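# Close all open drawers without moving cabinets

## Task

Push every drawer that is open fully closed. The cabinets must stay where they were at the start, and nothing may be knocked over. The robot must not fall or be left leaning, or the task fails.

## Robot and tools

ROBOT. A Dexmate Vega in a physics simulator. It has a wheeled base with two steerable, driven front wheels and a passive rear caster. Its torso folds in a Z shape through three joints: torso_hip_rad, torso_knee_rad and torso_waist_rad. It has two 7-joint arms, each with a two-finger gripper, and a head with pan and two tilts. The cameras are head_camera, left_wrist_camera and right_wrist_camera. Nothing prevents tipping, and a fallen robot stays down.

FRAMES. All positions are in metres. The base frame sits on the floor under the point the base spins about, with x forward, y left and z up. The odometry frame is the base frame as it was at the scene's start. left_hand and right_hand are points between the fingers, 0.033 m short of the closed tips. The fingers point along the hand's z axis and close along its y axis. The hand's back, where its camera is, faces -x. chest is the midpoint between the shoulders.

move. Each call runs one action. The action is "base", "joints" or both, optionally with "speeds" and/or "min_time_s". Alternatively it is "target" on its own. All its motions start at the same moment. A call with no action just reports state and images.
- base: an object holding exactly one key, and it is an offset from where the base last reported itself. translate_m is metres, forward positive, -2 to 2. strafe_m is metres sideways, left positive, -2 to 2, and the heading may drift. rotate_rad is radians, counter-clockwise positive, -3.2 to 3.2. The front wheels first steer to the new direction, which takes up to about 1.1 s.
- joints: an object mapping joint names to absolute angles in radians, one number each. Useful ranges: hip 0 to 1.57; knee 0 to 3.141; waist -1.57 to 1.57. The chest leans forward by knee minus hip minus waist. Left shoulder pitch is positive downward; right shoulder pitch is negative downward. Elbows go from -3.041 to 0.214, and 0 is straight. Left wrist pitch is positive downward; right wrist pitch is negative downward. Grippers go from 0 (shut) to 0.785. head_pan_rad is -2.792 to 2.792, with left positive. head_camera_tilt_rad is -1.483 to 1.378, with down positive. Arm joints move at up to 0.32 rad/s and the torso at 0.27 rad/s.
- target: one absolute hand pose in the base frame. It takes side ("left"/"right") and x, y, z in metres (-3 to 3). It takes pitch_deg (90 means fingers straight down, 0 level; -30 to 95) and heading_deg (0 means fingers forward, counter-clockwise positive). roll_deg is optional and defaults to 0, which keeps the jaw line level; heading and roll run -360 to 360. Set line_only true to demand a straight path. The pose is checked only against the robot, not the furniture. The hand goes straight for up to 45 cm if that passes the checks; otherwise it swings along an arc that can throw the elbow wide. If a move ends as "short (part of ...)", send the same target again.
- speeds: caps for this action only. translate_m and strafe_m take 0.04 to 0.3 m/s; rotate_rad takes 0.1 to 0.6 rad/s.
- min_time_s: the shortest time, 0.1 to 8 s, that arm and head motions will take.
- cameras: a list chosen from head_camera, left_wrist_camera, right_wrist_camera, all. [] returns no images.

RESULTS. The "move" line reads "done" or the worst status among the motions. base_status, joint_status, left_hand_status and right_hand_status show how each motion ended. Hand moves report reached (within 10 mm and 2°), short (with the error) or refused (with a reason). off_target means it came to rest away from the goal and may still be pushing. contact_stop or time_out means it halted and holds there; an arm's contact stop also stops that arm's other joints. not_followed means a safety check held the arm back. Other lines: joint_positions, joint torques, motor temperatures, and base_odometry (wheel count only, so slip counts as travel). turned_by_wheels and turned_by_imu are rotation since the last result. base_tilt gives forward/right lean in degrees, with about 2° bias. on_its_own lists motion you did not command. Base "done" tolerance is 5 mm forward, 15 mm sideways and 0.015 rad. A time_out means something held the base back. A count near zero means it was blocked or a wheel could not steer; a small rotate can free the wheel.

OTHER TOOLS. wait {seconds 0-10, cameras} lets time pass with no new command. zoom_image {camera, region [x0,y0,x1,y1], at most 504x504 px} enlarges part of the camera's latest image. read_manual returns licence text only. finished_scene {scene} ends the scene and cannot be undone. The drawers must stay shut once the robot is gone.

TORSO AND ARMS. Torso presets, given as hip, knee, waist: stand 0.469, 1.617, 1.048 (the start posture); stand_high 0.78, 1.57, 0.44; lean_20 0.52, 1.05, 0.18; lean_45 0.52, 1.05, -0.26; low_lean_45 0, 0, -0.79. Folded arm values, in the order shoulder pitch, shoulder yaw, upper-arm roll, elbow, forearm roll, wrist pitch, wrist yaw: left 1, 0.5, -0.6, -2.5, 0, -0.9, 0; right -1, -0.5, 0.6, -2.5, 0, 0.9, 0. Fold the arms before low_lean_45. In the forward leans, arms hanging straight down hit the base.

AVOID. Do not drive into cabinets: the base keeps pushing and may shift unseen. Push drawers gently rather than ramming or slamming them, and do not shove the cabinet itself. Keep the two arms from striking or pressing on each other, since a hard press ends the scene. Do not exceed joint load limits, because a torque fault freezes that arm for 10 s. Avoid overheating motors: 80 °C triggers a 30-60 s stop, and holding an arm stretched out or pushing on something heats it. After any stop, back the arm off first. Keep the chest from leaning far forward with arms out, or the robot may tip. A refused move or wait skips the remaining calls in the same reply.

Each tool is called after "Emit:" as name(argument=value, ...) on one line, values as JSON.

## Session

Emit:
move()

Scene clock: 0.00 s.
Joint torques (N m): no reading
Motor temperatures (°C): left_arm=[27 30 30 30 34 38 35] | right_arm=[29 28 29 31 34 34 35]
base_odometry: x=+0.000 y=+0.000 heading=+0.000
turned_by_wheels: +0.000
turned_by_imu: +0.000
base_tilt: forward=+0.7 right=-0.1
base_status: not commanded
joint_positions: torso_hip_rad=+0.469 torso_knee_rad=+1.617 torso_waist_rad=+1.048 left_shoulder_pitch_rad=+2.211 left_shoulder_yaw_rad=-0.012 left_upper_arm_roll_rad=-0.018 left_elbow_rad=-1.096 left_forearm_roll_rad=+0.000 left_wrist_pitch_rad=-0.486 left_wrist_yaw_rad=+0.003 left_gripper_rad=+0.005 right_shoulder_pitch_rad=-2.205 right_shoulder_yaw_rad=+0.017 right_upper_arm_roll_rad=+0.000 right_elbow_rad=-1.113 right_forearm_roll_rad=+0.002 right_wrist_pitch_rad=+0.507 right_wrist_yaw_rad=+0.015 right_gripper_rad=+0.005 head_pan_rad=+0.000 head_tilt_rad=+0.000 head_camera_tilt_rad=+0.000
joint_status: not commanded
chest: x=-0.0111 y=+0.0000 z=+1.4155 quat_wxyz=(+0.999, +0.000, +0.050, +0.000) (m; base frame)
left_hand: x=+0.1837 y=+0.2377 z=+0.5981 quat_wxyz=(+0.408, -0.010, +0.913, +0.007) pitch_deg=+41.8 heading_deg=+1.6 roll_deg=+0.4 back=up (m; base frame)
right_hand: x=+0.2035 y=-0.2175 z=+0.6125 quat_wxyz=(+0.429, +0.006, +0.903, +0.010) pitch_deg=+39.2 heading_deg=+1.0 roll_deg=+1.7 back=up (m; base frame)
pictures: head_camera, left_wrist_camera, right_wrist_camera
Images, in order (width x height): head_camera 896x560, left_wrist_camera 672x420, right_wrist_camera 672x420.

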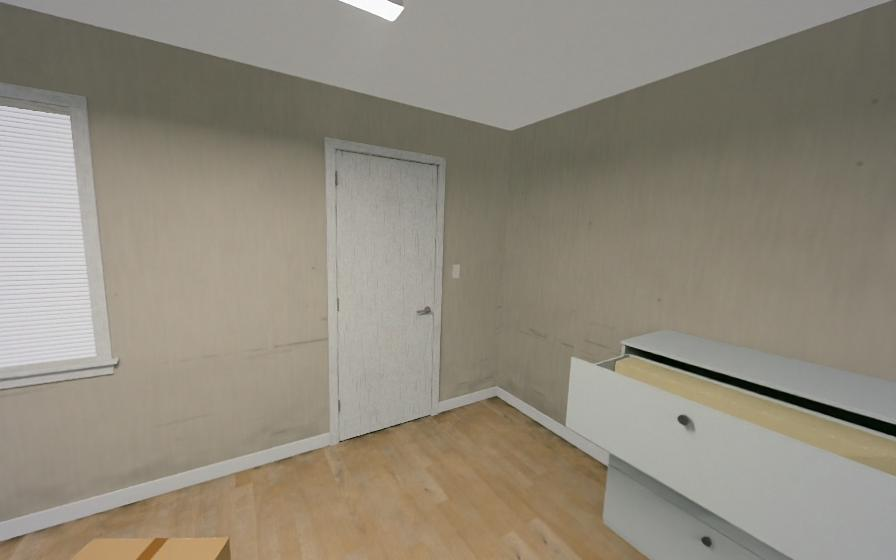

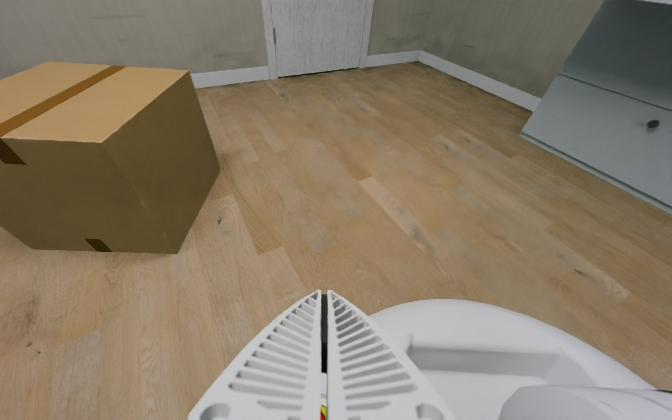

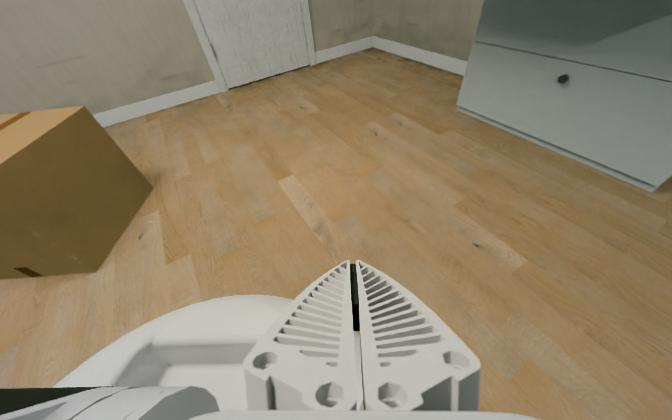

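Emit:
move(joints={"head_pan_rad":-0.8,"head_camera_tilt_rad":0.3}, cameras=["head_camera"])

Emit:
move(joints={"head_pan_rad":-2.2,"head_camera_tilt_rad":0.3}, cameras=["head_camera"])

Emit:
move(joints={"head_pan_rad":1.3,"head_camera_tilt_rad":0.3}, cameras=["head_camera"])

Emit:
move(joints={"head_pan_rad":2.7,"head_camera_tilt_rad":0.3}, cameras=["head_camera"])

Scene clock: 7.33 s.
Joint torques (N m): left_arm=[6.23 0.8 3.65 -6.01 -0.15 -3.81 -0.22] | right_arm=[-2.44 -0.12 -0.49 -5.01 -0.01 1.72 0.14]
Motor temperatures (°C): left_arm=[27 30 30 30 34 38 35] | right_arm=[29 28 29 31 34 34 35]
move: done
base_odometry: x=+0.000 y=+0.000 heading=+0.000
turned_by_wheels: +0.000
turned_by_imu: +0.001
base_tilt: forward=+0.7 right=-0.1
base_status: not commanded
joint_positions: torso_hip_rad=+0.469 torso_knee_rad=+1.617 torso_waist_rad=+1.048 left_shoulder_pitch_rad=+2.211 left_shoulder_yaw_rad=-0.012 left_upper_arm_roll_rad=-0.018 left_elbow_rad=-1.096 left_forearm_roll_rad=+0.000 left_wrist_pitch_rad=-0.486 left_wrist_yaw_rad=+0.003 left_gripper_rad=+0.005 right_shoulder_pitch_rad=-2.205 right_shoulder_yaw_rad=+0.017 right_upper_arm_roll_rad=+0.000 right_elbow_rad=-1.113 right_forearm_roll_rad=+0.002 right_wrist_pitch_rad=+0.507 right_wrist_yaw_rad=+0.015 right_gripper_rad=+0.005 head_pan_rad=-0.800 head_tilt_rad=+0.000 head_camera_tilt_rad=+0.300
joint_status: all done
chest: x=-0.0111 y=+0.0000 z=+1.4155 quat_wxyz=(+0.999, +0.000, +0.050, +0.000) (m; base frame)
left_hand: x=+0.1837 y=+0.2377 z=+0.5981 quat_wxyz=(+0.408, -0.010, +0.913, +0.007) pitch_deg=+41.8 heading_deg=+1.6 roll_deg=+0.4 back=up (m; base frame)
right_hand: x=+0.2035 y=-0.2175 z=+0.6125 quat_wxyz=(+0.429, +0.006, +0.903, +0.010) pitch_deg=+39.2 heading_deg=+1.0 roll_deg=+1.7 back=up (m; base frame)
pictures: head_camera
Images, in order (width x height): head_camera 896x560.

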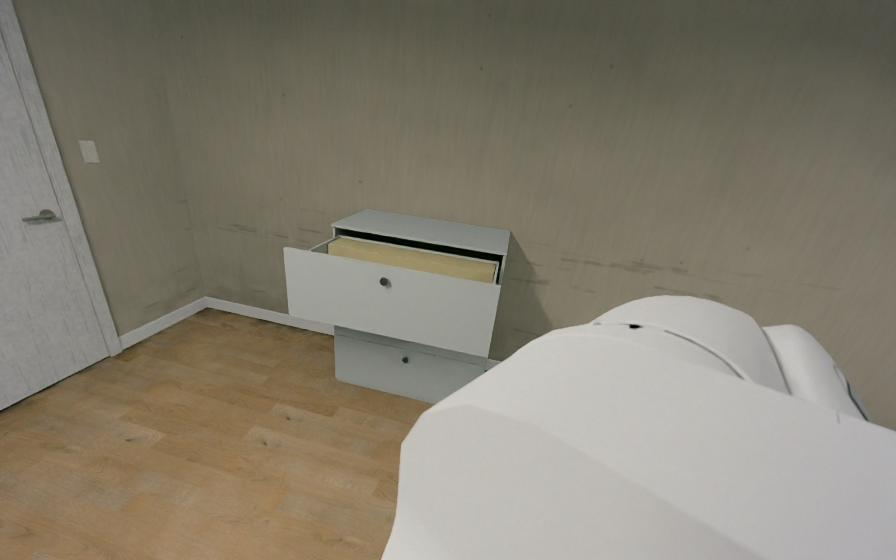

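Scene clock: 8.93 s.
Joint torques (N m): left_arm=[6.38 -2.15 0.9 -6.36 0.37 -1.66 0.01] | right_arm=[-2.43 0.87 -0.97 -5.14 -0.06 2.09 0.13]
Motor temperatures (°C): left_arm=[27 30 30 30 34 38 35] | right_arm=[29 28 29 31 34 34 35]
move: done
base_odometry: x=+0.000 y=+0.000 heading=+0.000
turned_by_wheels: +0.000
turned_by_imu: +0.000
base_tilt: forward=+0.6 right=-0.1
base_status: not commanded
joint_positions: torso_hip_rad=+0.469 torso_knee_rad=+1.617 torso_waist_rad=+1.048 left_shoulder_pitch_rad=+2.211 left_shoulder_yaw_rad=-0.012 left_upper_arm_roll_rad=-0.018 left_elbow_rad=-1.096 left_forearm_roll_rad=+0.000 left_wrist_pitch_rad=-0.486 left_wrist_yaw_rad=+0.003 left_gripper_rad=+0.005 right_shoulder_pitch_rad=-2.205 right_shoulder_yaw_rad=+0.017 right_upper_arm_roll_rad=+0.000 right_elbow_rad=-1.113 right_forearm_roll_rad=+0.002 right_wrist_pitch_rad=+0.507 right_wrist_yaw_rad=+0.015 right_gripper_rad=+0.005 head_pan_rad=-2.200 head_tilt_rad=+0.000 head_camera_tilt_rad=+0.300
joint_status: all done
chest: x=-0.0111 y=+0.0000 z=+1.4155 quat_wxyz=(+0.999, +0.000, +0.050, +0.000) (m; base frame)
left_hand: x=+0.1837 y=+0.2377 z=+0.5981 quat_wxyz=(+0.408, -0.010, +0.913, +0.007) pitch_deg=+41.8 heading_deg=+1.6 roll_deg=+0.4 back=up (m; base frame)
right_hand: x=+0.2035 y=-0.2175 z=+0.6125 quat_wxyz=(+0.429, +0.006, +0.903, +0.010) pitch_deg=+39.2 heading_deg=+1.0 roll_deg=+1.7 back=up (m; base frame)
pictures: head_camera
Images, in order (width x height): head_camera 896x560.

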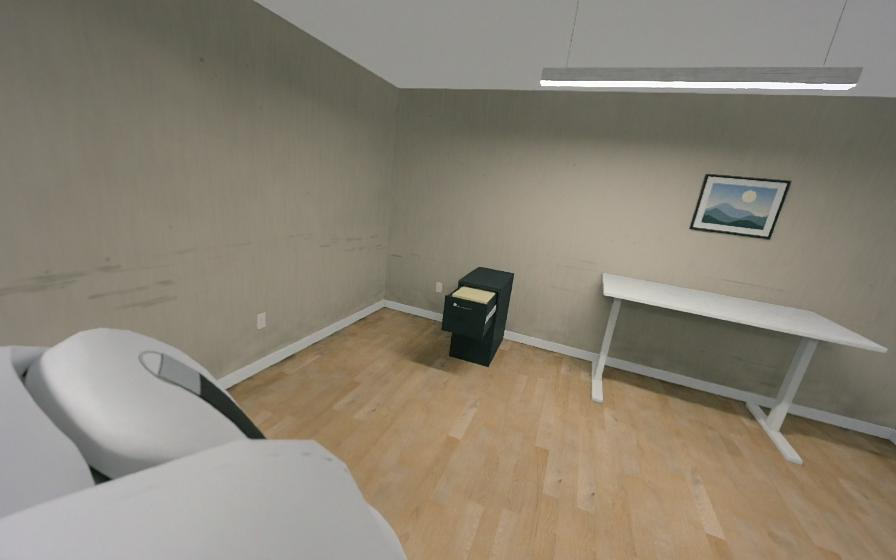

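Scene clock: 11.93 s.
Joint torques (N m): left_arm=[6.17 -0.62 -0.85 -6.38 -0.42 -2.42 0.24] | right_arm=[-2.87 0.75 -0.85 -4.39 0.01 2.95 0.19]
Motor temperatures (°C): left_arm=[27 30 30 30 34 38 35] | right_arm=[29 28 29 31 34 34 35]
move: done
base_odometry: x=+0.000 y=+0.000 heading=+0.000
turned_by_wheels: +0.000
turned_by_imu: +0.000
base_tilt: forward=+0.7 right=+0.0
base_status: not commanded
joint_positions: torso_hip_rad=+0.469 torso_knee_rad=+1.617 torso_waist_rad=+1.048 left_shoulder_pitch_rad=+2.211 left_shoulder_yaw_rad=-0.012 left_upper_arm_roll_rad=-0.018 left_elbow_rad=-1.096 left_forearm_roll_rad=+0.000 left_wrist_pitch_rad=-0.486 left_wrist_yaw_rad=+0.003 left_gripper_rad=+0.005 right_shoulder_pitch_rad=-2.205 right_shoulder_yaw_rad=+0.017 right_upper_arm_roll_rad=+0.000 right_elbow_rad=-1.113 right_forearm_roll_rad=+0.002 right_wrist_pitch_rad=+0.507 right_wrist_yaw_rad=+0.015 right_gripper_rad=+0.005 head_pan_rad=+1.300 head_tilt_rad=+0.000 head_camera_tilt_rad=+0.300
joint_status: all done
chest: x=-0.0111 y=+0.0000 z=+1.4155 quat_wxyz=(+0.999, +0.000, +0.050, +0.000) (m; base frame)
left_hand: x=+0.1837 y=+0.2377 z=+0.5981 quat_wxyz=(+0.408, -0.010, +0.913, +0.007) pitch_deg=+41.8 heading_deg=+1.6 roll_deg=+0.4 back=up (m; base frame)
right_hand: x=+0.2035 y=-0.2175 z=+0.6125 quat_wxyz=(+0.429, +0.006, +0.903, +0.010) pitch_deg=+39.2 heading_deg=+1.0 roll_deg=+1.7 back=up (m; base frame)
pictures: head_camera
Images, in order (width x height): head_camera 896x560.

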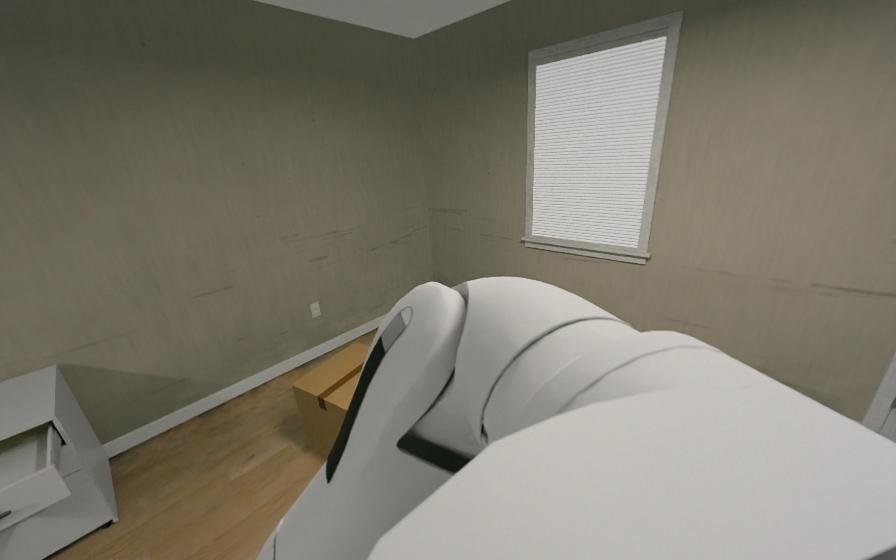

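Scene clock: 13.53 s.
Joint torques (N m): left_arm=[5.29 -1.19 0.34 -4.06 -0.44 -1.29 -0.02] | right_arm=[-3.47 0.16 -0.6 -3.57 -0.06 1.94 0.15]
Motor temperatures (°C): left_arm=[27 30 30 30 34 38 35] | right_arm=[29 28 29 31 34 34 35]
move: done
base_odometry: x=+0.000 y=+0.000 heading=+0.000
turned_by_wheels: +0.000
turned_by_imu: +0.000
base_tilt: forward=+0.6 right=-0.1
base_status: not commanded
joint_positions: torso_hip_rad=+0.469 torso_knee_rad=+1.617 torso_waist_rad=+1.048 left_shoulder_pitch_rad=+2.211 left_shoulder_yaw_rad=-0.012 left_upper_arm_roll_rad=-0.018 left_elbow_rad=-1.096 left_forearm_roll_rad=+0.000 left_wrist_pitch_rad=-0.486 left_wrist_yaw_rad=+0.003 left_gripper_rad=+0.005 right_shoulder_pitch_rad=-2.205 right_shoulder_yaw_rad=+0.017 right_upper_arm_roll_rad=+0.000 right_elbow_rad=-1.113 right_forearm_roll_rad=+0.002 right_wrist_pitch_rad=+0.507 right_wrist_yaw_rad=+0.015 right_gripper_rad=+0.005 head_pan_rad=+2.700 head_tilt_rad=+0.000 head_camera_tilt_rad=+0.300
joint_status: all done
chest: x=-0.0111 y=+0.0000 z=+1.4155 quat_wxyz=(+0.999, +0.000, +0.050, +0.000) (m; base frame)
left_hand: x=+0.1837 y=+0.2377 z=+0.5981 quat_wxyz=(+0.408, -0.010, +0.913, +0.007) pitch_deg=+41.8 heading_deg=+1.6 roll_deg=+0.4 back=up (m; base frame)
right_hand: x=+0.2035 y=-0.2175 z=+0.6125 quat_wxyz=(+0.429, +0.006, +0.903, +0.010) pitch_deg=+39.2 heading_deg=+1.0 roll_deg=+1.7 back=up (m; base frame)
pictures: head_camera
Images, in order (width x height): head_camera 896x560.

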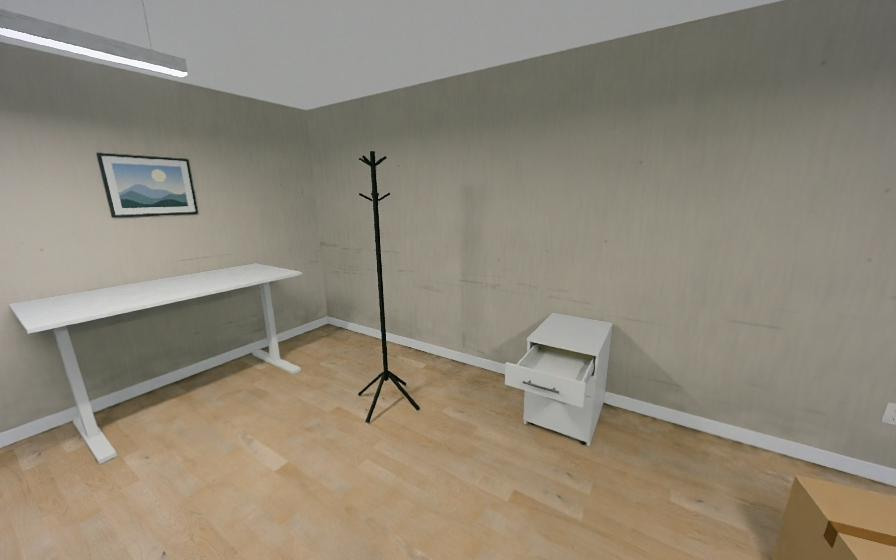

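Emit:
move(base={"translate_m":0.6}, joints={"head_pan_rad":0,"head_camera_tilt_rad":0.6}, cameras=["head_camera"])

Emit:
move(base={"rotate_rad":-1.15}, cameras=["head_camera"])

Scene clock: 55.60 s.
Joint torques (N m): left_arm=[4.76 -0.77 0.6 -5.63 -0.48 -2.65 0.18] | right_arm=[-2.94 0.93 -0.77 -4.19 -0.04 1.87 0.2]
Motor temperatures (°C): left_arm=[27 30 30 30 34 38 35] | right_arm=[29 28 29 31 34 35 35]
move: done
base_odometry: x=+0.600 y=+0.002 heading=+0.000
turned_by_wheels: +0.000
turned_by_imu: +0.002
base_tilt: forward=+0.6 right=-0.1
base_status: done
joint_positions: torso_hip_rad=+0.469 torso_knee_rad=+1.617 torso_waist_rad=+1.048 left_shoulder_pitch_rad=+2.211 left_shoulder_yaw_rad=-0.012 left_upper_arm_roll_rad=-0.018 left_elbow_rad=-1.096 left_forearm_roll_rad=+0.000 left_wrist_pitch_rad=-0.486 left_wrist_yaw_rad=+0.003 left_gripper_rad=+0.005 right_shoulder_pitch_rad=-2.205 right_shoulder_yaw_rad=+0.017 right_upper_arm_roll_rad=+0.000 right_elbow_rad=-1.113 right_forearm_roll_rad=+0.002 right_wrist_pitch_rad=+0.507 right_wrist_yaw_rad=+0.015 right_gripper_rad=+0.005 head_pan_rad=+0.000 head_tilt_rad=+0.000 head_camera_tilt_rad=+0.600
joint_status: all done
chest: x=-0.0111 y=+0.0000 z=+1.4155 quat_wxyz=(+0.999, +0.000, +0.050, +0.000) (m; base frame)
left_hand: x=+0.1837 y=+0.2377 z=+0.5981 quat_wxyz=(+0.408, -0.010, +0.913, +0.007) pitch_deg=+41.8 heading_deg=+1.6 roll_deg=+0.4 back=up (m; base frame)
right_hand: x=+0.2035 y=-0.2175 z=+0.6124 quat_wxyz=(+0.429, +0.006, +0.903, +0.010) pitch_deg=+39.2 heading_deg=+1.0 roll_deg=+1.7 back=up (m; base frame)
pictures: head_camera
Images, in order (width x height): head_camera 896x560.

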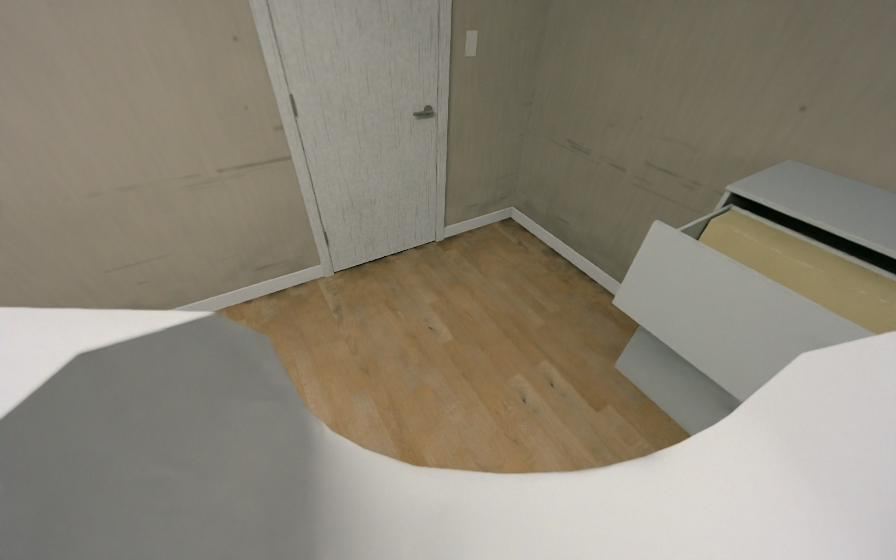

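Scene clock: 59.07 s.
Joint torques (N m): left_arm=[5.47 1.55 0.87 -5.01 -0.4 -2.18 0.35] | right_arm=[-2.32 1.23 -0.61 -4.38 -0.1 1.51 0.14]
Motor temperatures (°C): left_arm=[27 30 30 30 34 38 35] | right_arm=[29 28 29 31 34 35 35]
move: done
base_odometry: x=+0.601 y=+0.002 heading=-1.151
turned_by_wheels: -1.152
turned_by_imu: -1.127
base_tilt: forward=+0.6 right=-0.1
base_status: done
joint_positions: torso_hip_rad=+0.469 torso_knee_rad=+1.617 torso_waist_rad=+1.048 left_shoulder_pitch_rad=+2.211 left_shoulder_yaw_rad=-0.012 left_upper_arm_roll_rad=-0.018 left_elbow_rad=-1.096 left_forearm_roll_rad=+0.000 left_wrist_pitch_rad=-0.486 left_wrist_yaw_rad=+0.003 left_gripper_rad=+0.005 right_shoulder_pitch_rad=-2.205 right_shoulder_yaw_rad=+0.017 right_upper_arm_roll_rad=+0.000 right_elbow_rad=-1.113 right_forearm_roll_rad=+0.002 right_wrist_pitch_rad=+0.507 right_wrist_yaw_rad=+0.015 right_gripper_rad=+0.005 head_pan_rad=+0.000 head_tilt_rad=+0.000 head_camera_tilt_rad=+0.600
joint_status: not commanded
chest: x=-0.0111 y=+0.0000 z=+1.4155 quat_wxyz=(+0.999, +0.000, +0.050, +0.000) (m; base frame)
left_hand: x=+0.1837 y=+0.2377 z=+0.5981 quat_wxyz=(+0.408, -0.010, +0.913, +0.007) pitch_deg=+41.8 heading_deg=+1.6 roll_deg=+0.4 back=up (m; base frame)
right_hand: x=+0.2035 y=-0.2175 z=+0.6124 quat_wxyz=(+0.429, +0.006, +0.903, +0.010) pitch_deg=+39.2 heading_deg=+1.0 roll_deg=+1.7 back=up (m; base frame)
pictures: head_camera
Images, in order (width x height): head_camera 896x560.

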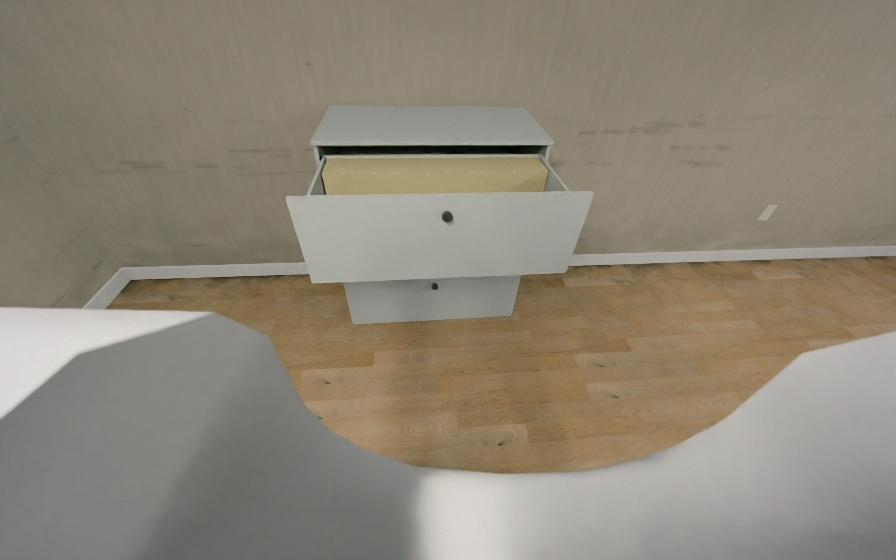

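Emit:
move(base={"rotate_rad":0.045}, cameras=[])

Emit:
move(target={"side":"right","x":0.5,"y":0.0,"z":0.84,"pitch_deg":0,"heading_deg":0})

Scene clock: 74.30 s.
Joint torques (N m): left_arm=[5.43 -0.79 0.56 -5.49 -0.34 -2.52 -0.25] | right_arm=[-3.44 1.17 -0.49 -5.16 -0.06 2.22 0.18]
Motor temperatures (°C): left_arm=[27 30 30 30 34 38 35] | right_arm=[29 28 29 31 34 35 35]
move: done
base_odometry: x=+0.601 y=+0.002 heading=-1.106
turned_by_wheels: +0.045
turned_by_imu: +0.044
base_tilt: forward=+0.6 right=-0.1
base_status: done
joint_positions: torso_hip_rad=+0.469 torso_knee_rad=+1.617 torso_waist_rad=+1.048 left_shoulder_pitch_rad=+2.211 left_shoulder_yaw_rad=-0.012 left_upper_arm_roll_rad=-0.018 left_elbow_rad=-1.096 left_forearm_roll_rad=+0.000 left_wrist_pitch_rad=-0.486 left_wrist_yaw_rad=+0.003 left_gripper_rad=+0.005 right_shoulder_pitch_rad=-2.205 right_shoulder_yaw_rad=+0.017 right_upper_arm_roll_rad=+0.000 right_elbow_rad=-1.113 right_forearm_roll_rad=+0.002 right_wrist_pitch_rad=+0.507 right_wrist_yaw_rad=+0.015 right_gripper_rad=+0.005 head_pan_rad=+0.000 head_tilt_rad=+0.000 head_camera_tilt_rad=+0.600
joint_status: not commanded
chest: x=-0.0111 y=+0.0000 z=+1.4155 quat_wxyz=(+0.999, +0.000, +0.050, +0.000) (m; base frame)
left_hand: x=+0.1837 y=+0.2377 z=+0.5981 quat_wxyz=(+0.408, -0.010, +0.913, +0.007) pitch_deg=+41.8 heading_deg=+1.6 roll_deg=+0.4 back=up (m; base frame)
right_hand: x=+0.2035 y=-0.2175 z=+0.6124 quat_wxyz=(+0.429, +0.006, +0.903, +0.010) pitch_deg=+39.2 heading_deg=+1.0 roll_deg=+1.7 back=up (m; base frame)
pictures: none
No camera images: "cameras" was empty.

Scene clock: 74.60 s.
Joint torques (N m): left_arm=[5.47 0.38 0.8 -5.56 0.01 -1.14 -0.15] | right_arm=[-2.87 0.61 -0.63 -5.05 -0.02 2.25 0.17]
Motor temperatures (°C): left_arm=[27 30 30 30 34 38 35] | right_arm=[29 28 29 31 34 35 35]
move: refused
base_odometry: x=+0.601 y=+0.002 heading=-1.106
turned_by_wheels: +0.000
turned_by_imu: +0.000
base_tilt: forward=+0.7 right=-0.1
base_status: not commanded
joint_positions: torso_hip_rad=+0.469 torso_knee_rad=+1.617 torso_waist_rad=+1.048 left_shoulder_pitch_rad=+2.211 left_shoulder_yaw_rad=-0.012 left_upper_arm_roll_rad=-0.018 left_elbow_rad=-1.096 left_forearm_roll_rad=+0.000 left_wrist_pitch_rad=-0.486 left_wrist_yaw_rad=+0.003 left_gripper_rad=+0.005 right_shoulder_pitch_rad=-2.205 right_shoulder_yaw_rad=+0.017 right_upper_arm_roll_rad=+0.000 right_elbow_rad=-1.113 right_forearm_roll_rad=+0.002 right_wrist_pitch_rad=+0.507 right_wrist_yaw_rad=+0.015 right_gripper_rad=+0.005 head_pan_rad=+0.000 head_tilt_rad=+0.000 head_camera_tilt_rad=+0.600
joint_status: not commanded
chest: x=-0.0111 y=+0.0000 z=+1.4155 quat_wxyz=(+0.999, +0.000, +0.050, +0.000) (m; base frame)
left_hand: x=+0.1837 y=+0.2377 z=+0.5981 quat_wxyz=(+0.408, -0.010, +0.913, +0.007) pitch_deg=+41.8 heading_deg=+1.6 roll_deg=+0.4 back=up (m; base frame)
right_hand: x=+0.2035 y=-0.2175 z=+0.6124 quat_wxyz=(+0.429, +0.006, +0.903, +0.010) pitch_deg=+39.2 heading_deg=+1.0 roll_deg=+1.7 back=up (m; base frame)
right_hand_status: refused: no posture of the arm gets there (out of reach): the closest leaves the hand 1.9 cm and 0 deg from the pose. Nothing moved.
pictures: head_camera, left_wrist_camera, right_wrist_camera
Images, in order (width x height): head_camera 896x560, left_wrist_camera 672x420, right_wrist_camera 672x420.

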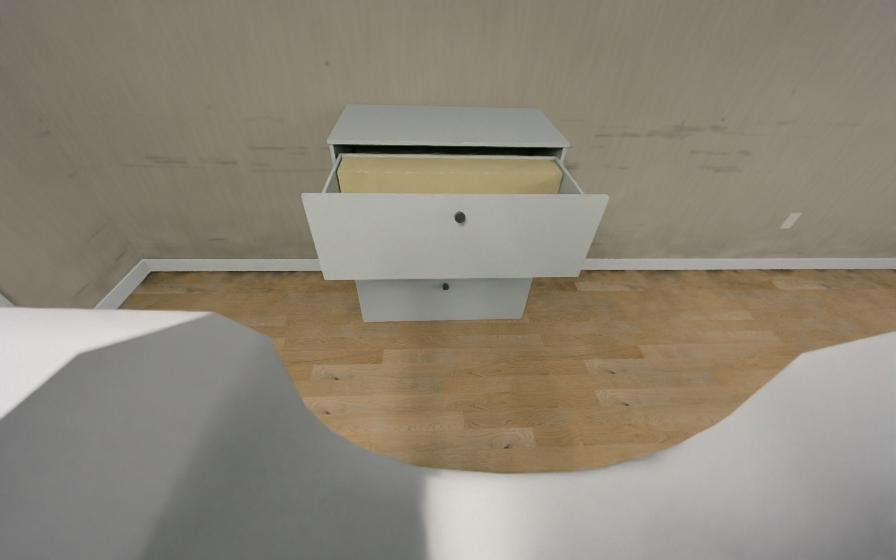

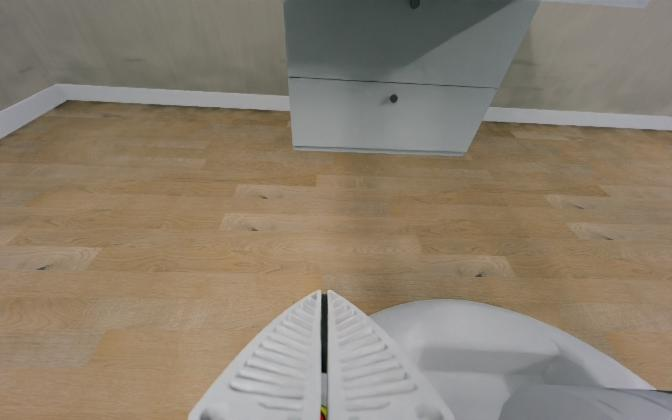

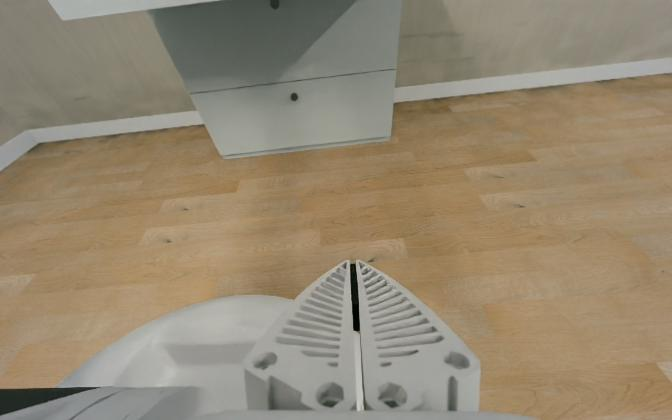

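Emit:
move(target={"side":"right","x":0.58,"y":0.0,"z":0.84,"pitch_deg":0,"heading_deg":0})

Scene clock: 78.20 s.
Joint torques (N m): left_arm=[5.45 -2.56 0.98 -7.77 0.24 -2.56 0.22] | right_arm=[-2.63 0.59 -0.76 -4.41 -0.09 2.26 0.18]
Motor temperatures (°C): left_arm=[27 30 30 30 34 38 35] | right_arm=[29 28 29 31 34 35 35]
move: refused
base_odometry: x=+0.601 y=+0.002 heading=-1.106
turned_by_wheels: +0.000
turned_by_imu: +0.001
base_tilt: forward=+0.6 right=-0.1
base_status: not commanded
joint_positions: torso_hip_rad=+0.469 torso_knee_rad=+1.617 torso_waist_rad=+1.048 left_shoulder_pitch_rad=+2.211 left_shoulder_yaw_rad=-0.012 left_upper_arm_roll_rad=-0.018 left_elbow_rad=-1.096 left_forearm_roll_rad=+0.000 left_wrist_pitch_rad=-0.486 left_wrist_yaw_rad=+0.003 left_gripper_rad=+0.005 right_shoulder_pitch_rad=-2.205 right_shoulder_yaw_rad=+0.017 right_upper_arm_roll_rad=+0.000 right_elbow_rad=-1.113 right_forearm_roll_rad=+0.002 right_wrist_pitch_rad=+0.507 right_wrist_yaw_rad=+0.015 right_gripper_rad=+0.005 head_pan_rad=+0.000 head_tilt_rad=+0.000 head_camera_tilt_rad=+0.600
joint_status: not commanded
chest: x=-0.0111 y=+0.0000 z=+1.4155 quat_wxyz=(+0.999, +0.000, +0.050, +0.000) (m; base frame)
left_hand: x=+0.1837 y=+0.2377 z=+0.5981 quat_wxyz=(+0.408, -0.010, +0.913, +0.007) pitch_deg=+41.8 heading_deg=+1.6 roll_deg=+0.4 back=up (m; base frame)
right_hand: x=+0.2035 y=-0.2175 z=+0.6124 quat_wxyz=(+0.429, +0.006, +0.903, +0.010) pitch_deg=+39.2 heading_deg=+1.0 roll_deg=+1.7 back=up (m; base frame)
right_hand_status: refused: no posture of the arm gets there (out of reach): the closest leaves the hand 3.7 cm and 1 deg from the pose. Nothing moved.
pictures: head_camera, left_wrist_camera, right_wrist_camera
Images, in order (width x height): head_camera 896x560, left_wrist_camera 672x420, right_wrist_camera 672x420.

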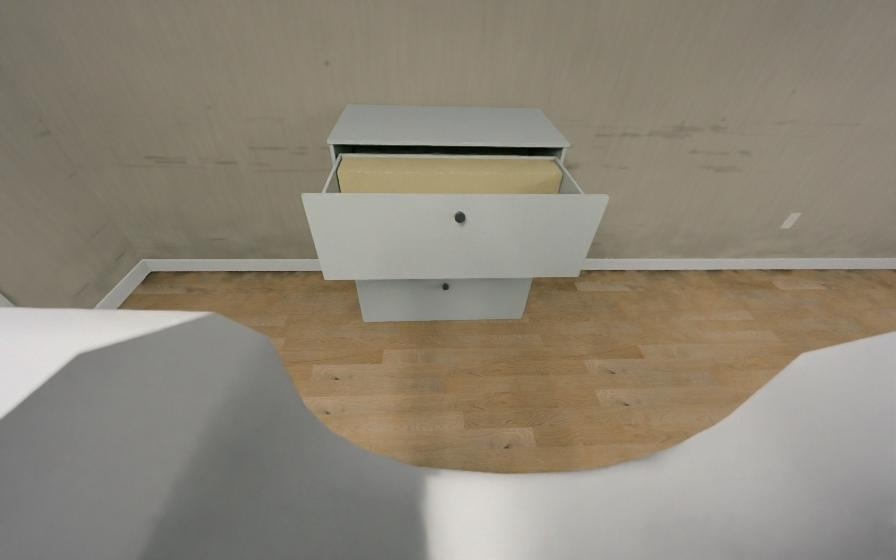

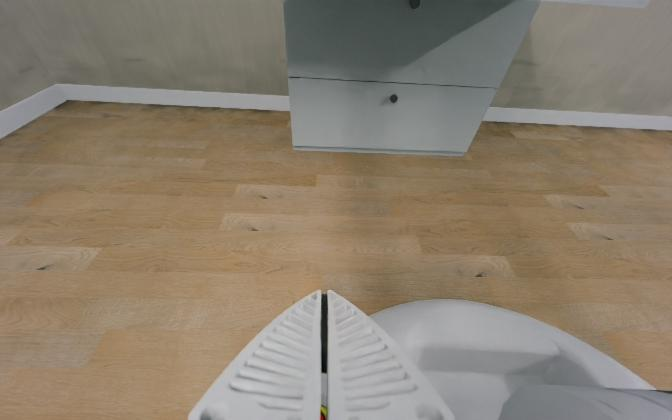

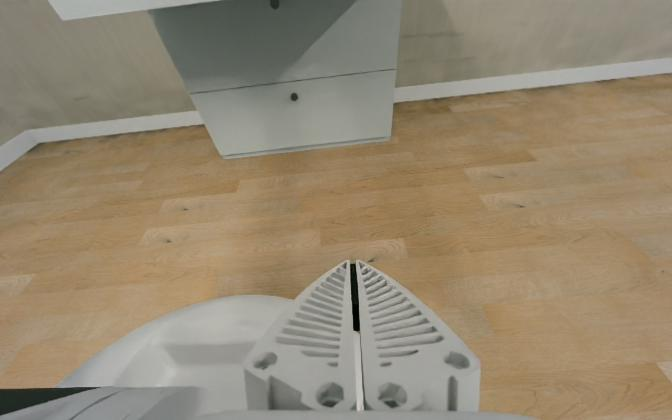

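Emit:
move(target={"side":"right","x":0.55,"y":-0.02,"z":0.85,"pitch_deg":25,"heading_deg":25})

Scene clock: 85.60 s.
Joint torques (N m): left_arm=[5.7 0.38 -0.02 -5.24 0.03 -1.96 0.18] | right_arm=[14.84 -0.43 1.93 -11.55 -0.73 2.28 -0.14]
Motor temperatures (°C): left_arm=[27 30 30 30 34 38 35] | right_arm=[29 28 29 31 34 35 35]
move: done
base_odometry: x=+0.601 y=+0.002 heading=-1.106
turned_by_wheels: +0.000
turned_by_imu: +0.001
base_tilt: forward=+0.7 right=-0.1
base_status: not commanded
joint_positions: torso_hip_rad=+0.469 torso_knee_rad=+1.617 torso_waist_rad=+1.048 left_shoulder_pitch_rad=+2.211 left_shoulder_yaw_rad=-0.012 left_upper_arm_roll_rad=-0.018 left_elbow_rad=-1.096 left_forearm_roll_rad=+0.000 left_wrist_pitch_rad=-0.486 left_wrist_yaw_rad=+0.003 left_gripper_rad=+0.005 right_shoulder_pitch_rad=-1.503 right_shoulder_yaw_rad=-0.607 right_upper_arm_roll_rad=-0.749 right_elbow_rad=-1.762 right_forearm_roll_rad=+0.555 right_wrist_pitch_rad=-0.164 right_wrist_yaw_rad=-0.308 right_gripper_rad=+0.005 head_pan_rad=+0.000 head_tilt_rad=+0.000 head_camera_tilt_rad=+0.600
joint_status: not commanded
chest: x=-0.0111 y=+0.0000 z=+1.4155 quat_wxyz=(+0.999, +0.000, +0.050, +0.000) (m; base frame)
left_hand: x=+0.1837 y=+0.2377 z=+0.5981 quat_wxyz=(+0.408, -0.010, +0.913, +0.007) pitch_deg=+41.8 heading_deg=+1.6 roll_deg=+0.4 back=up (m; base frame)
right_hand: x=+0.5500 y=-0.0215 z=+0.8489 quat_wxyz=(+0.525, -0.180, +0.824, +0.116) pitch_deg=+24.9 heading_deg=+24.8 roll_deg=+0.1 back=up (m; base frame)
right_hand_status: reached (checked arc [a long move], planned for 2.7 s): 2 mm and 0.3 deg off.
pictures: head_camera, left_wrist_camera, right_wrist_camera
Images, in order (width x height): head_camera 896x560, left_wrist_camera 672x420, right_wrist_camera 672x420.

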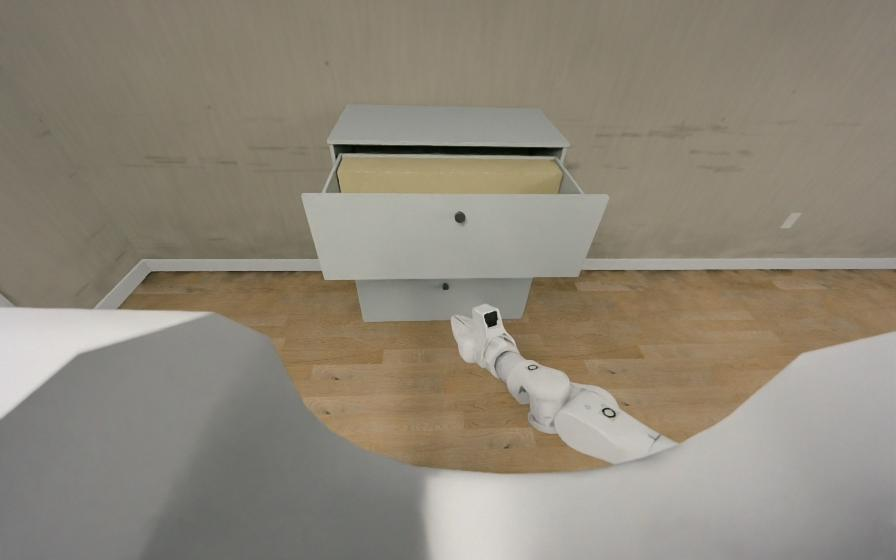

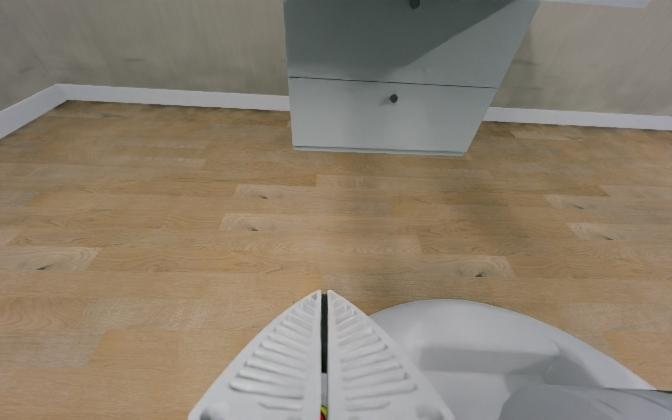

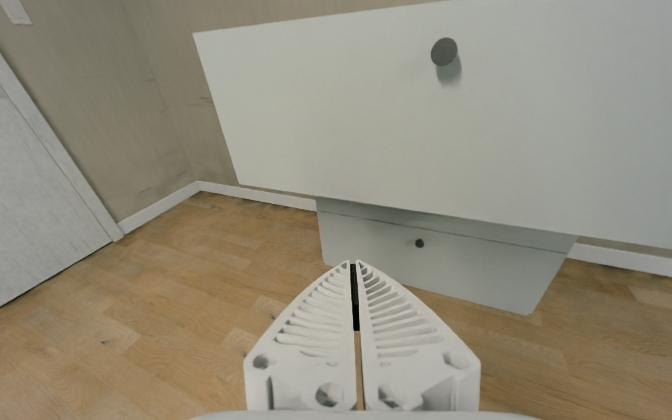

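Emit:
move(base={"translate_m":0.33}, speeds={"translate_m":0.12}, cameras=["head_camera","right_wrist_camera"])

Scene clock: 93.73 s.
Joint torques (N m): left_arm=[3.78 0.36 0.87 -6.52 -0.78 -2.08 -0.3] | right_arm=[14.36 0.28 5.61 -10.92 -0.95 2.73 -0.11]
Motor temperatures (°C): left_arm=[27 30 30 30 34 38 35] | right_arm=[29 28 29 31 34 35 35]
move: done
base_odometry: x=+0.750 y=-0.292 heading=-1.107
turned_by_wheels: +0.000
turned_by_imu: +0.000
base_tilt: forward=+0.7 right=-0.1
base_status: done
joint_positions: torso_hip_rad=+0.469 torso_knee_rad=+1.617 torso_waist_rad=+1.048 left_shoulder_pitch_rad=+2.211 left_shoulder_yaw_rad=-0.012 left_upper_arm_roll_rad=-0.018 left_elbow_rad=-1.096 left_forearm_roll_rad=+0.000 left_wrist_pitch_rad=-0.486 left_wrist_yaw_rad=+0.003 left_gripper_rad=+0.005 right_shoulder_pitch_rad=-1.497 right_shoulder_yaw_rad=-0.611 right_upper_arm_roll_rad=-0.755 right_elbow_rad=-1.768 right_forearm_roll_rad=+0.559 right_wrist_pitch_rad=-0.170 right_wrist_yaw_rad=-0.311 right_gripper_rad=+0.005 head_pan_rad=+0.000 head_tilt_rad=+0.000 head_camera_tilt_rad=+0.600
joint_status: not commanded
chest: x=-0.0110 y=+0.0000 z=+1.4155 quat_wxyz=(+0.999, +0.000, +0.050, +0.000) (m; base frame)
left_hand: x=+0.1837 y=+0.2377 z=+0.5981 quat_wxyz=(+0.408, -0.010, +0.913, +0.007) pitch_deg=+41.8 heading_deg=+1.6 roll_deg=+0.4 back=up (m; base frame)
right_hand: x=+0.5496 y=-0.0201 z=+0.8494 quat_wxyz=(+0.524, -0.183, +0.824, +0.116) pitch_deg=+25.1 heading_deg=+25.0 roll_deg=+0.0 back=up (m; base frame)
pictures: head_camera, right_wrist_camera
Images, in order (width x height): head_camera 896x560, right_wrist_camera 672x420.

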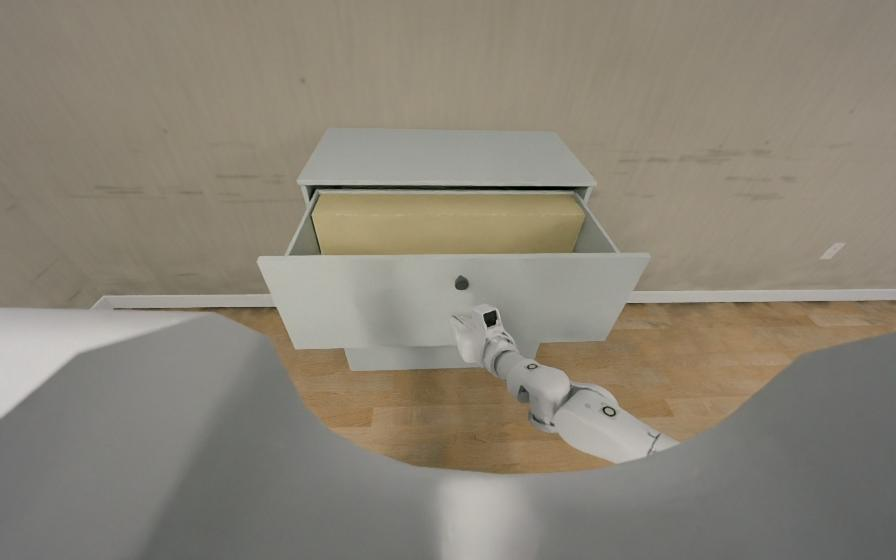

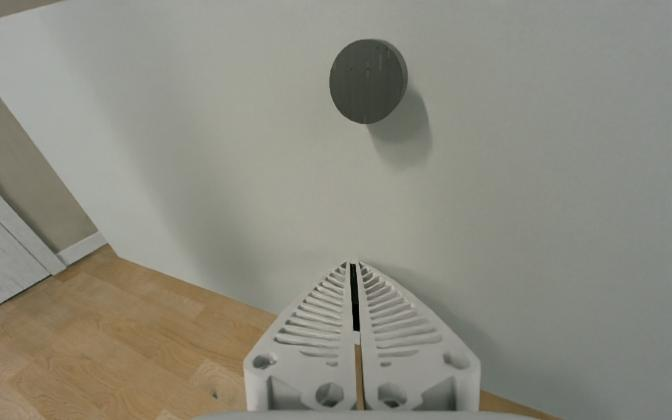

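Emit:
move(base={"translate_m":0.36}, speeds={"translate_m":0.06}, cameras=["head_camera","right_wrist_camera"])

Scene clock: 102.40 s.
Joint torques (N m): left_arm=[7.42 -0.48 0.31 -4.58 -0.3 -1.47 -0.09] | right_arm=[13.77 -1.08 8.52 -8.99 -1.09 2.75 -0.24]
Motor temperatures (°C): left_arm=[27 30 30 30 34 38 35] | right_arm=[30 28 30 31 34 35 35]
move: done
base_odometry: x=+0.912 y=-0.614 heading=-1.107
turned_by_wheels: +0.000
turned_by_imu: +0.001
base_tilt: forward=+0.7 right=+0.0
base_status: done
joint_positions: torso_hip_rad=+0.469 torso_knee_rad=+1.617 torso_waist_rad=+1.048 left_shoulder_pitch_rad=+2.211 left_shoulder_yaw_rad=-0.012 left_upper_arm_roll_rad=-0.018 left_elbow_rad=-1.096 left_forearm_roll_rad=+0.000 left_wrist_pitch_rad=-0.486 left_wrist_yaw_rad=+0.003 left_gripper_rad=+0.005 right_shoulder_pitch_rad=-1.497 right_shoulder_yaw_rad=-0.611 right_upper_arm_roll_rad=-0.755 right_elbow_rad=-1.768 right_forearm_roll_rad=+0.559 right_wrist_pitch_rad=-0.170 right_wrist_yaw_rad=-0.311 right_gripper_rad=+0.005 head_pan_rad=+0.000 head_tilt_rad=+0.000 head_camera_tilt_rad=+0.600
joint_status: not commanded
chest: x=-0.0111 y=+0.0000 z=+1.4155 quat_wxyz=(+0.999, +0.000, +0.050, +0.000) (m; base frame)
left_hand: x=+0.1837 y=+0.2377 z=+0.5981 quat_wxyz=(+0.408, -0.010, +0.913, +0.007) pitch_deg=+41.8 heading_deg=+1.6 roll_deg=+0.4 back=up (m; base frame)
right_hand: x=+0.5495 y=-0.0199 z=+0.8495 quat_wxyz=(+0.524, -0.183, +0.824, +0.116) pitch_deg=+25.1 heading_deg=+25.0 roll_deg=+0.0 back=up (m; base frame)
pictures: head_camera, right_wrist_camera
Images, in order (width x height): head_camera 896x560, right_wrist_camera 672x420.

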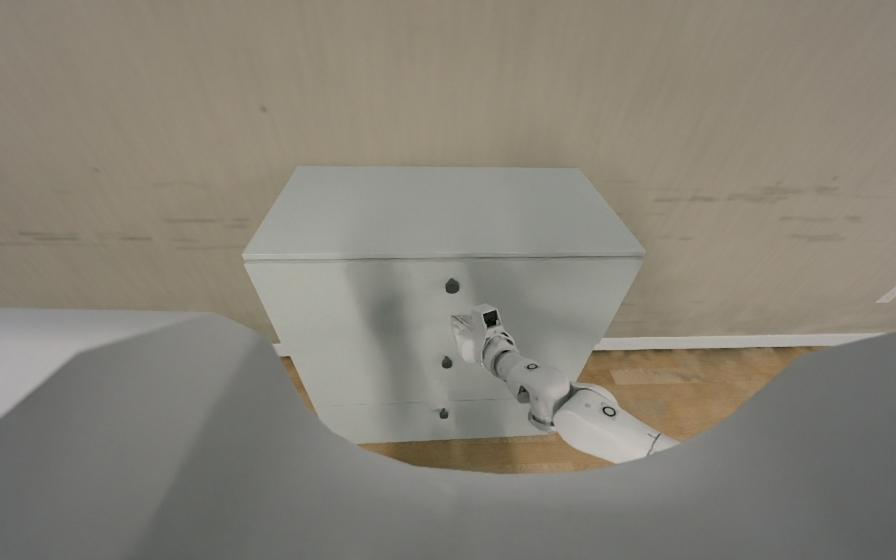

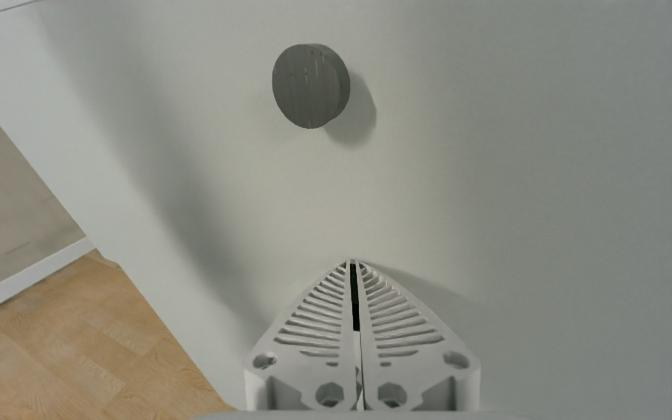

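Emit:
zoom_image(camera="head_camera", region=[230, 230, 660, 460])

Scaled by 1.172 from the camera's 896x560 image, which has a finer 960x600 frame.

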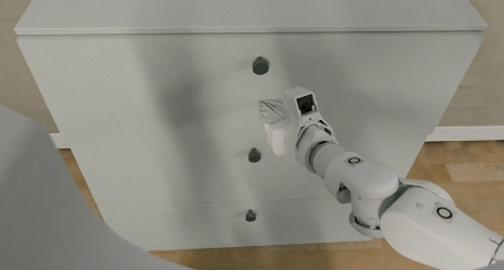

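Emit:
move(base={"translate_m":0.03}, speeds={"translate_m":0.04}, cameras=["head_camera","right_wrist_camera"])

Emit:
zoom_image(camera="head_camera", region=[230, 230, 660, 460])

Scene clock: 110.70 s.
Joint torques (N m): left_arm=[7.12 0.81 1.3 -4.72 0.47 -2.27 0.02] | right_arm=[20.68 2.25 19.55 -9.2 -2.94 5.44 -6.16]
Motor temperatures (°C): left_arm=[27 30 30 30 34 38 35] | right_arm=[30 28 30 32 34 35 35]
move: done
base_odometry: x=+0.926 y=-0.641 heading=-1.108
turned_by_wheels: -0.001
turned_by_imu: +0.000
base_tilt: forward=+0.6 right=-0.1
base_status: done
joint_positions: torso_hip_rad=+0.469 torso_knee_rad=+1.617 torso_waist_rad=+1.048 left_shoulder_pitch_rad=+2.211 left_shoulder_yaw_rad=-0.012 left_upper_arm_roll_rad=-0.018 left_elbow_rad=-1.096 left_forearm_roll_rad=+0.000 left_wrist_pitch_rad=-0.486 left_wrist_yaw_rad=+0.003 left_gripper_rad=+0.005 right_shoulder_pitch_rad=-1.498 right_shoulder_yaw_rad=-0.612 right_upper_arm_roll_rad=-0.756 right_elbow_rad=-1.768 right_forearm_roll_rad=+0.559 right_wrist_pitch_rad=-0.171 right_wrist_yaw_rad=-0.309 right_gripper_rad=+0.005 head_pan_rad=+0.000 head_tilt_rad=+0.000 head_camera_tilt_rad=+0.600
joint_status: not commanded
chest: x=-0.0117 y=+0.0000 z=+1.4155 quat_wxyz=(+0.999, +0.000, +0.050, +0.000) (m; base frame)
left_hand: x=+0.1836 y=+0.2377 z=+0.5982 quat_wxyz=(+0.409, -0.010, +0.913, +0.007) pitch_deg=+41.7 heading_deg=+1.6 roll_deg=+0.4 back=up (m; base frame)
right_hand: x=+0.5483 y=-0.0192 z=+0.8489 quat_wxyz=(+0.523, -0.183, +0.824, +0.117) pitch_deg=+25.1 heading_deg=+25.2 roll_deg=+0.1 back=up (m; base frame)
pictures: head_camera, right_wrist_camera
Images, in order (width x height): head_camera 896x560, right_wrist_camera 672x420.

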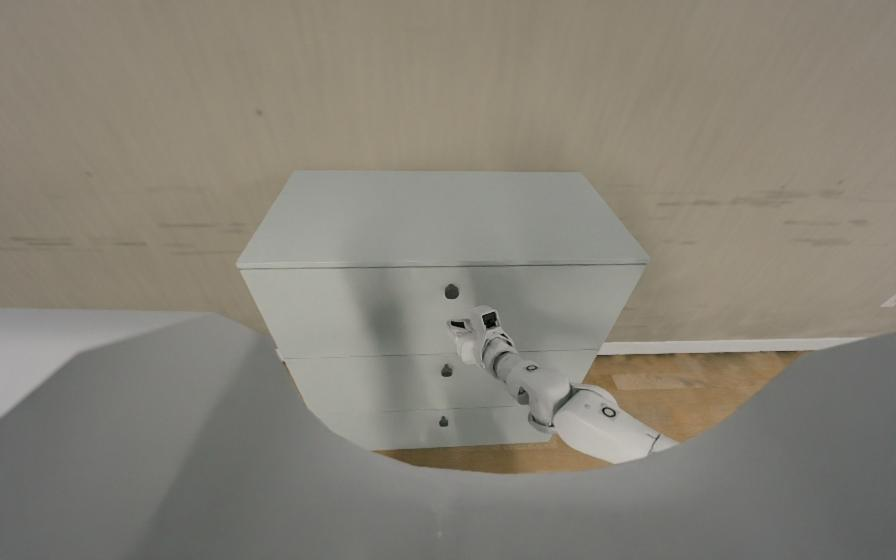

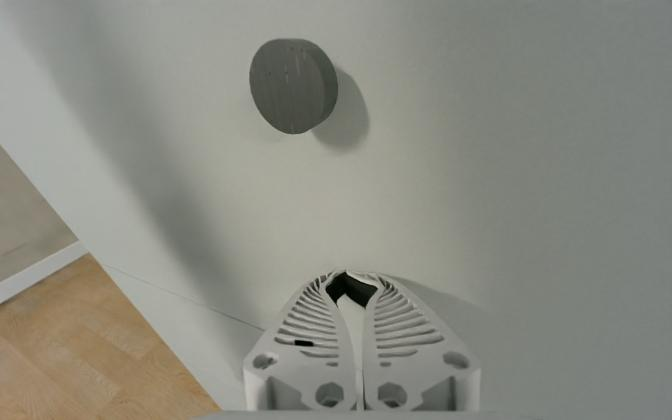

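Scaled by 1.172 from the camera's 896x560 image, which has a finer 960x600 frame.

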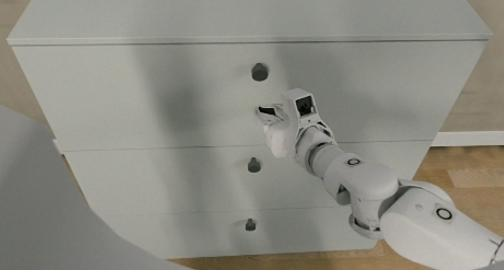

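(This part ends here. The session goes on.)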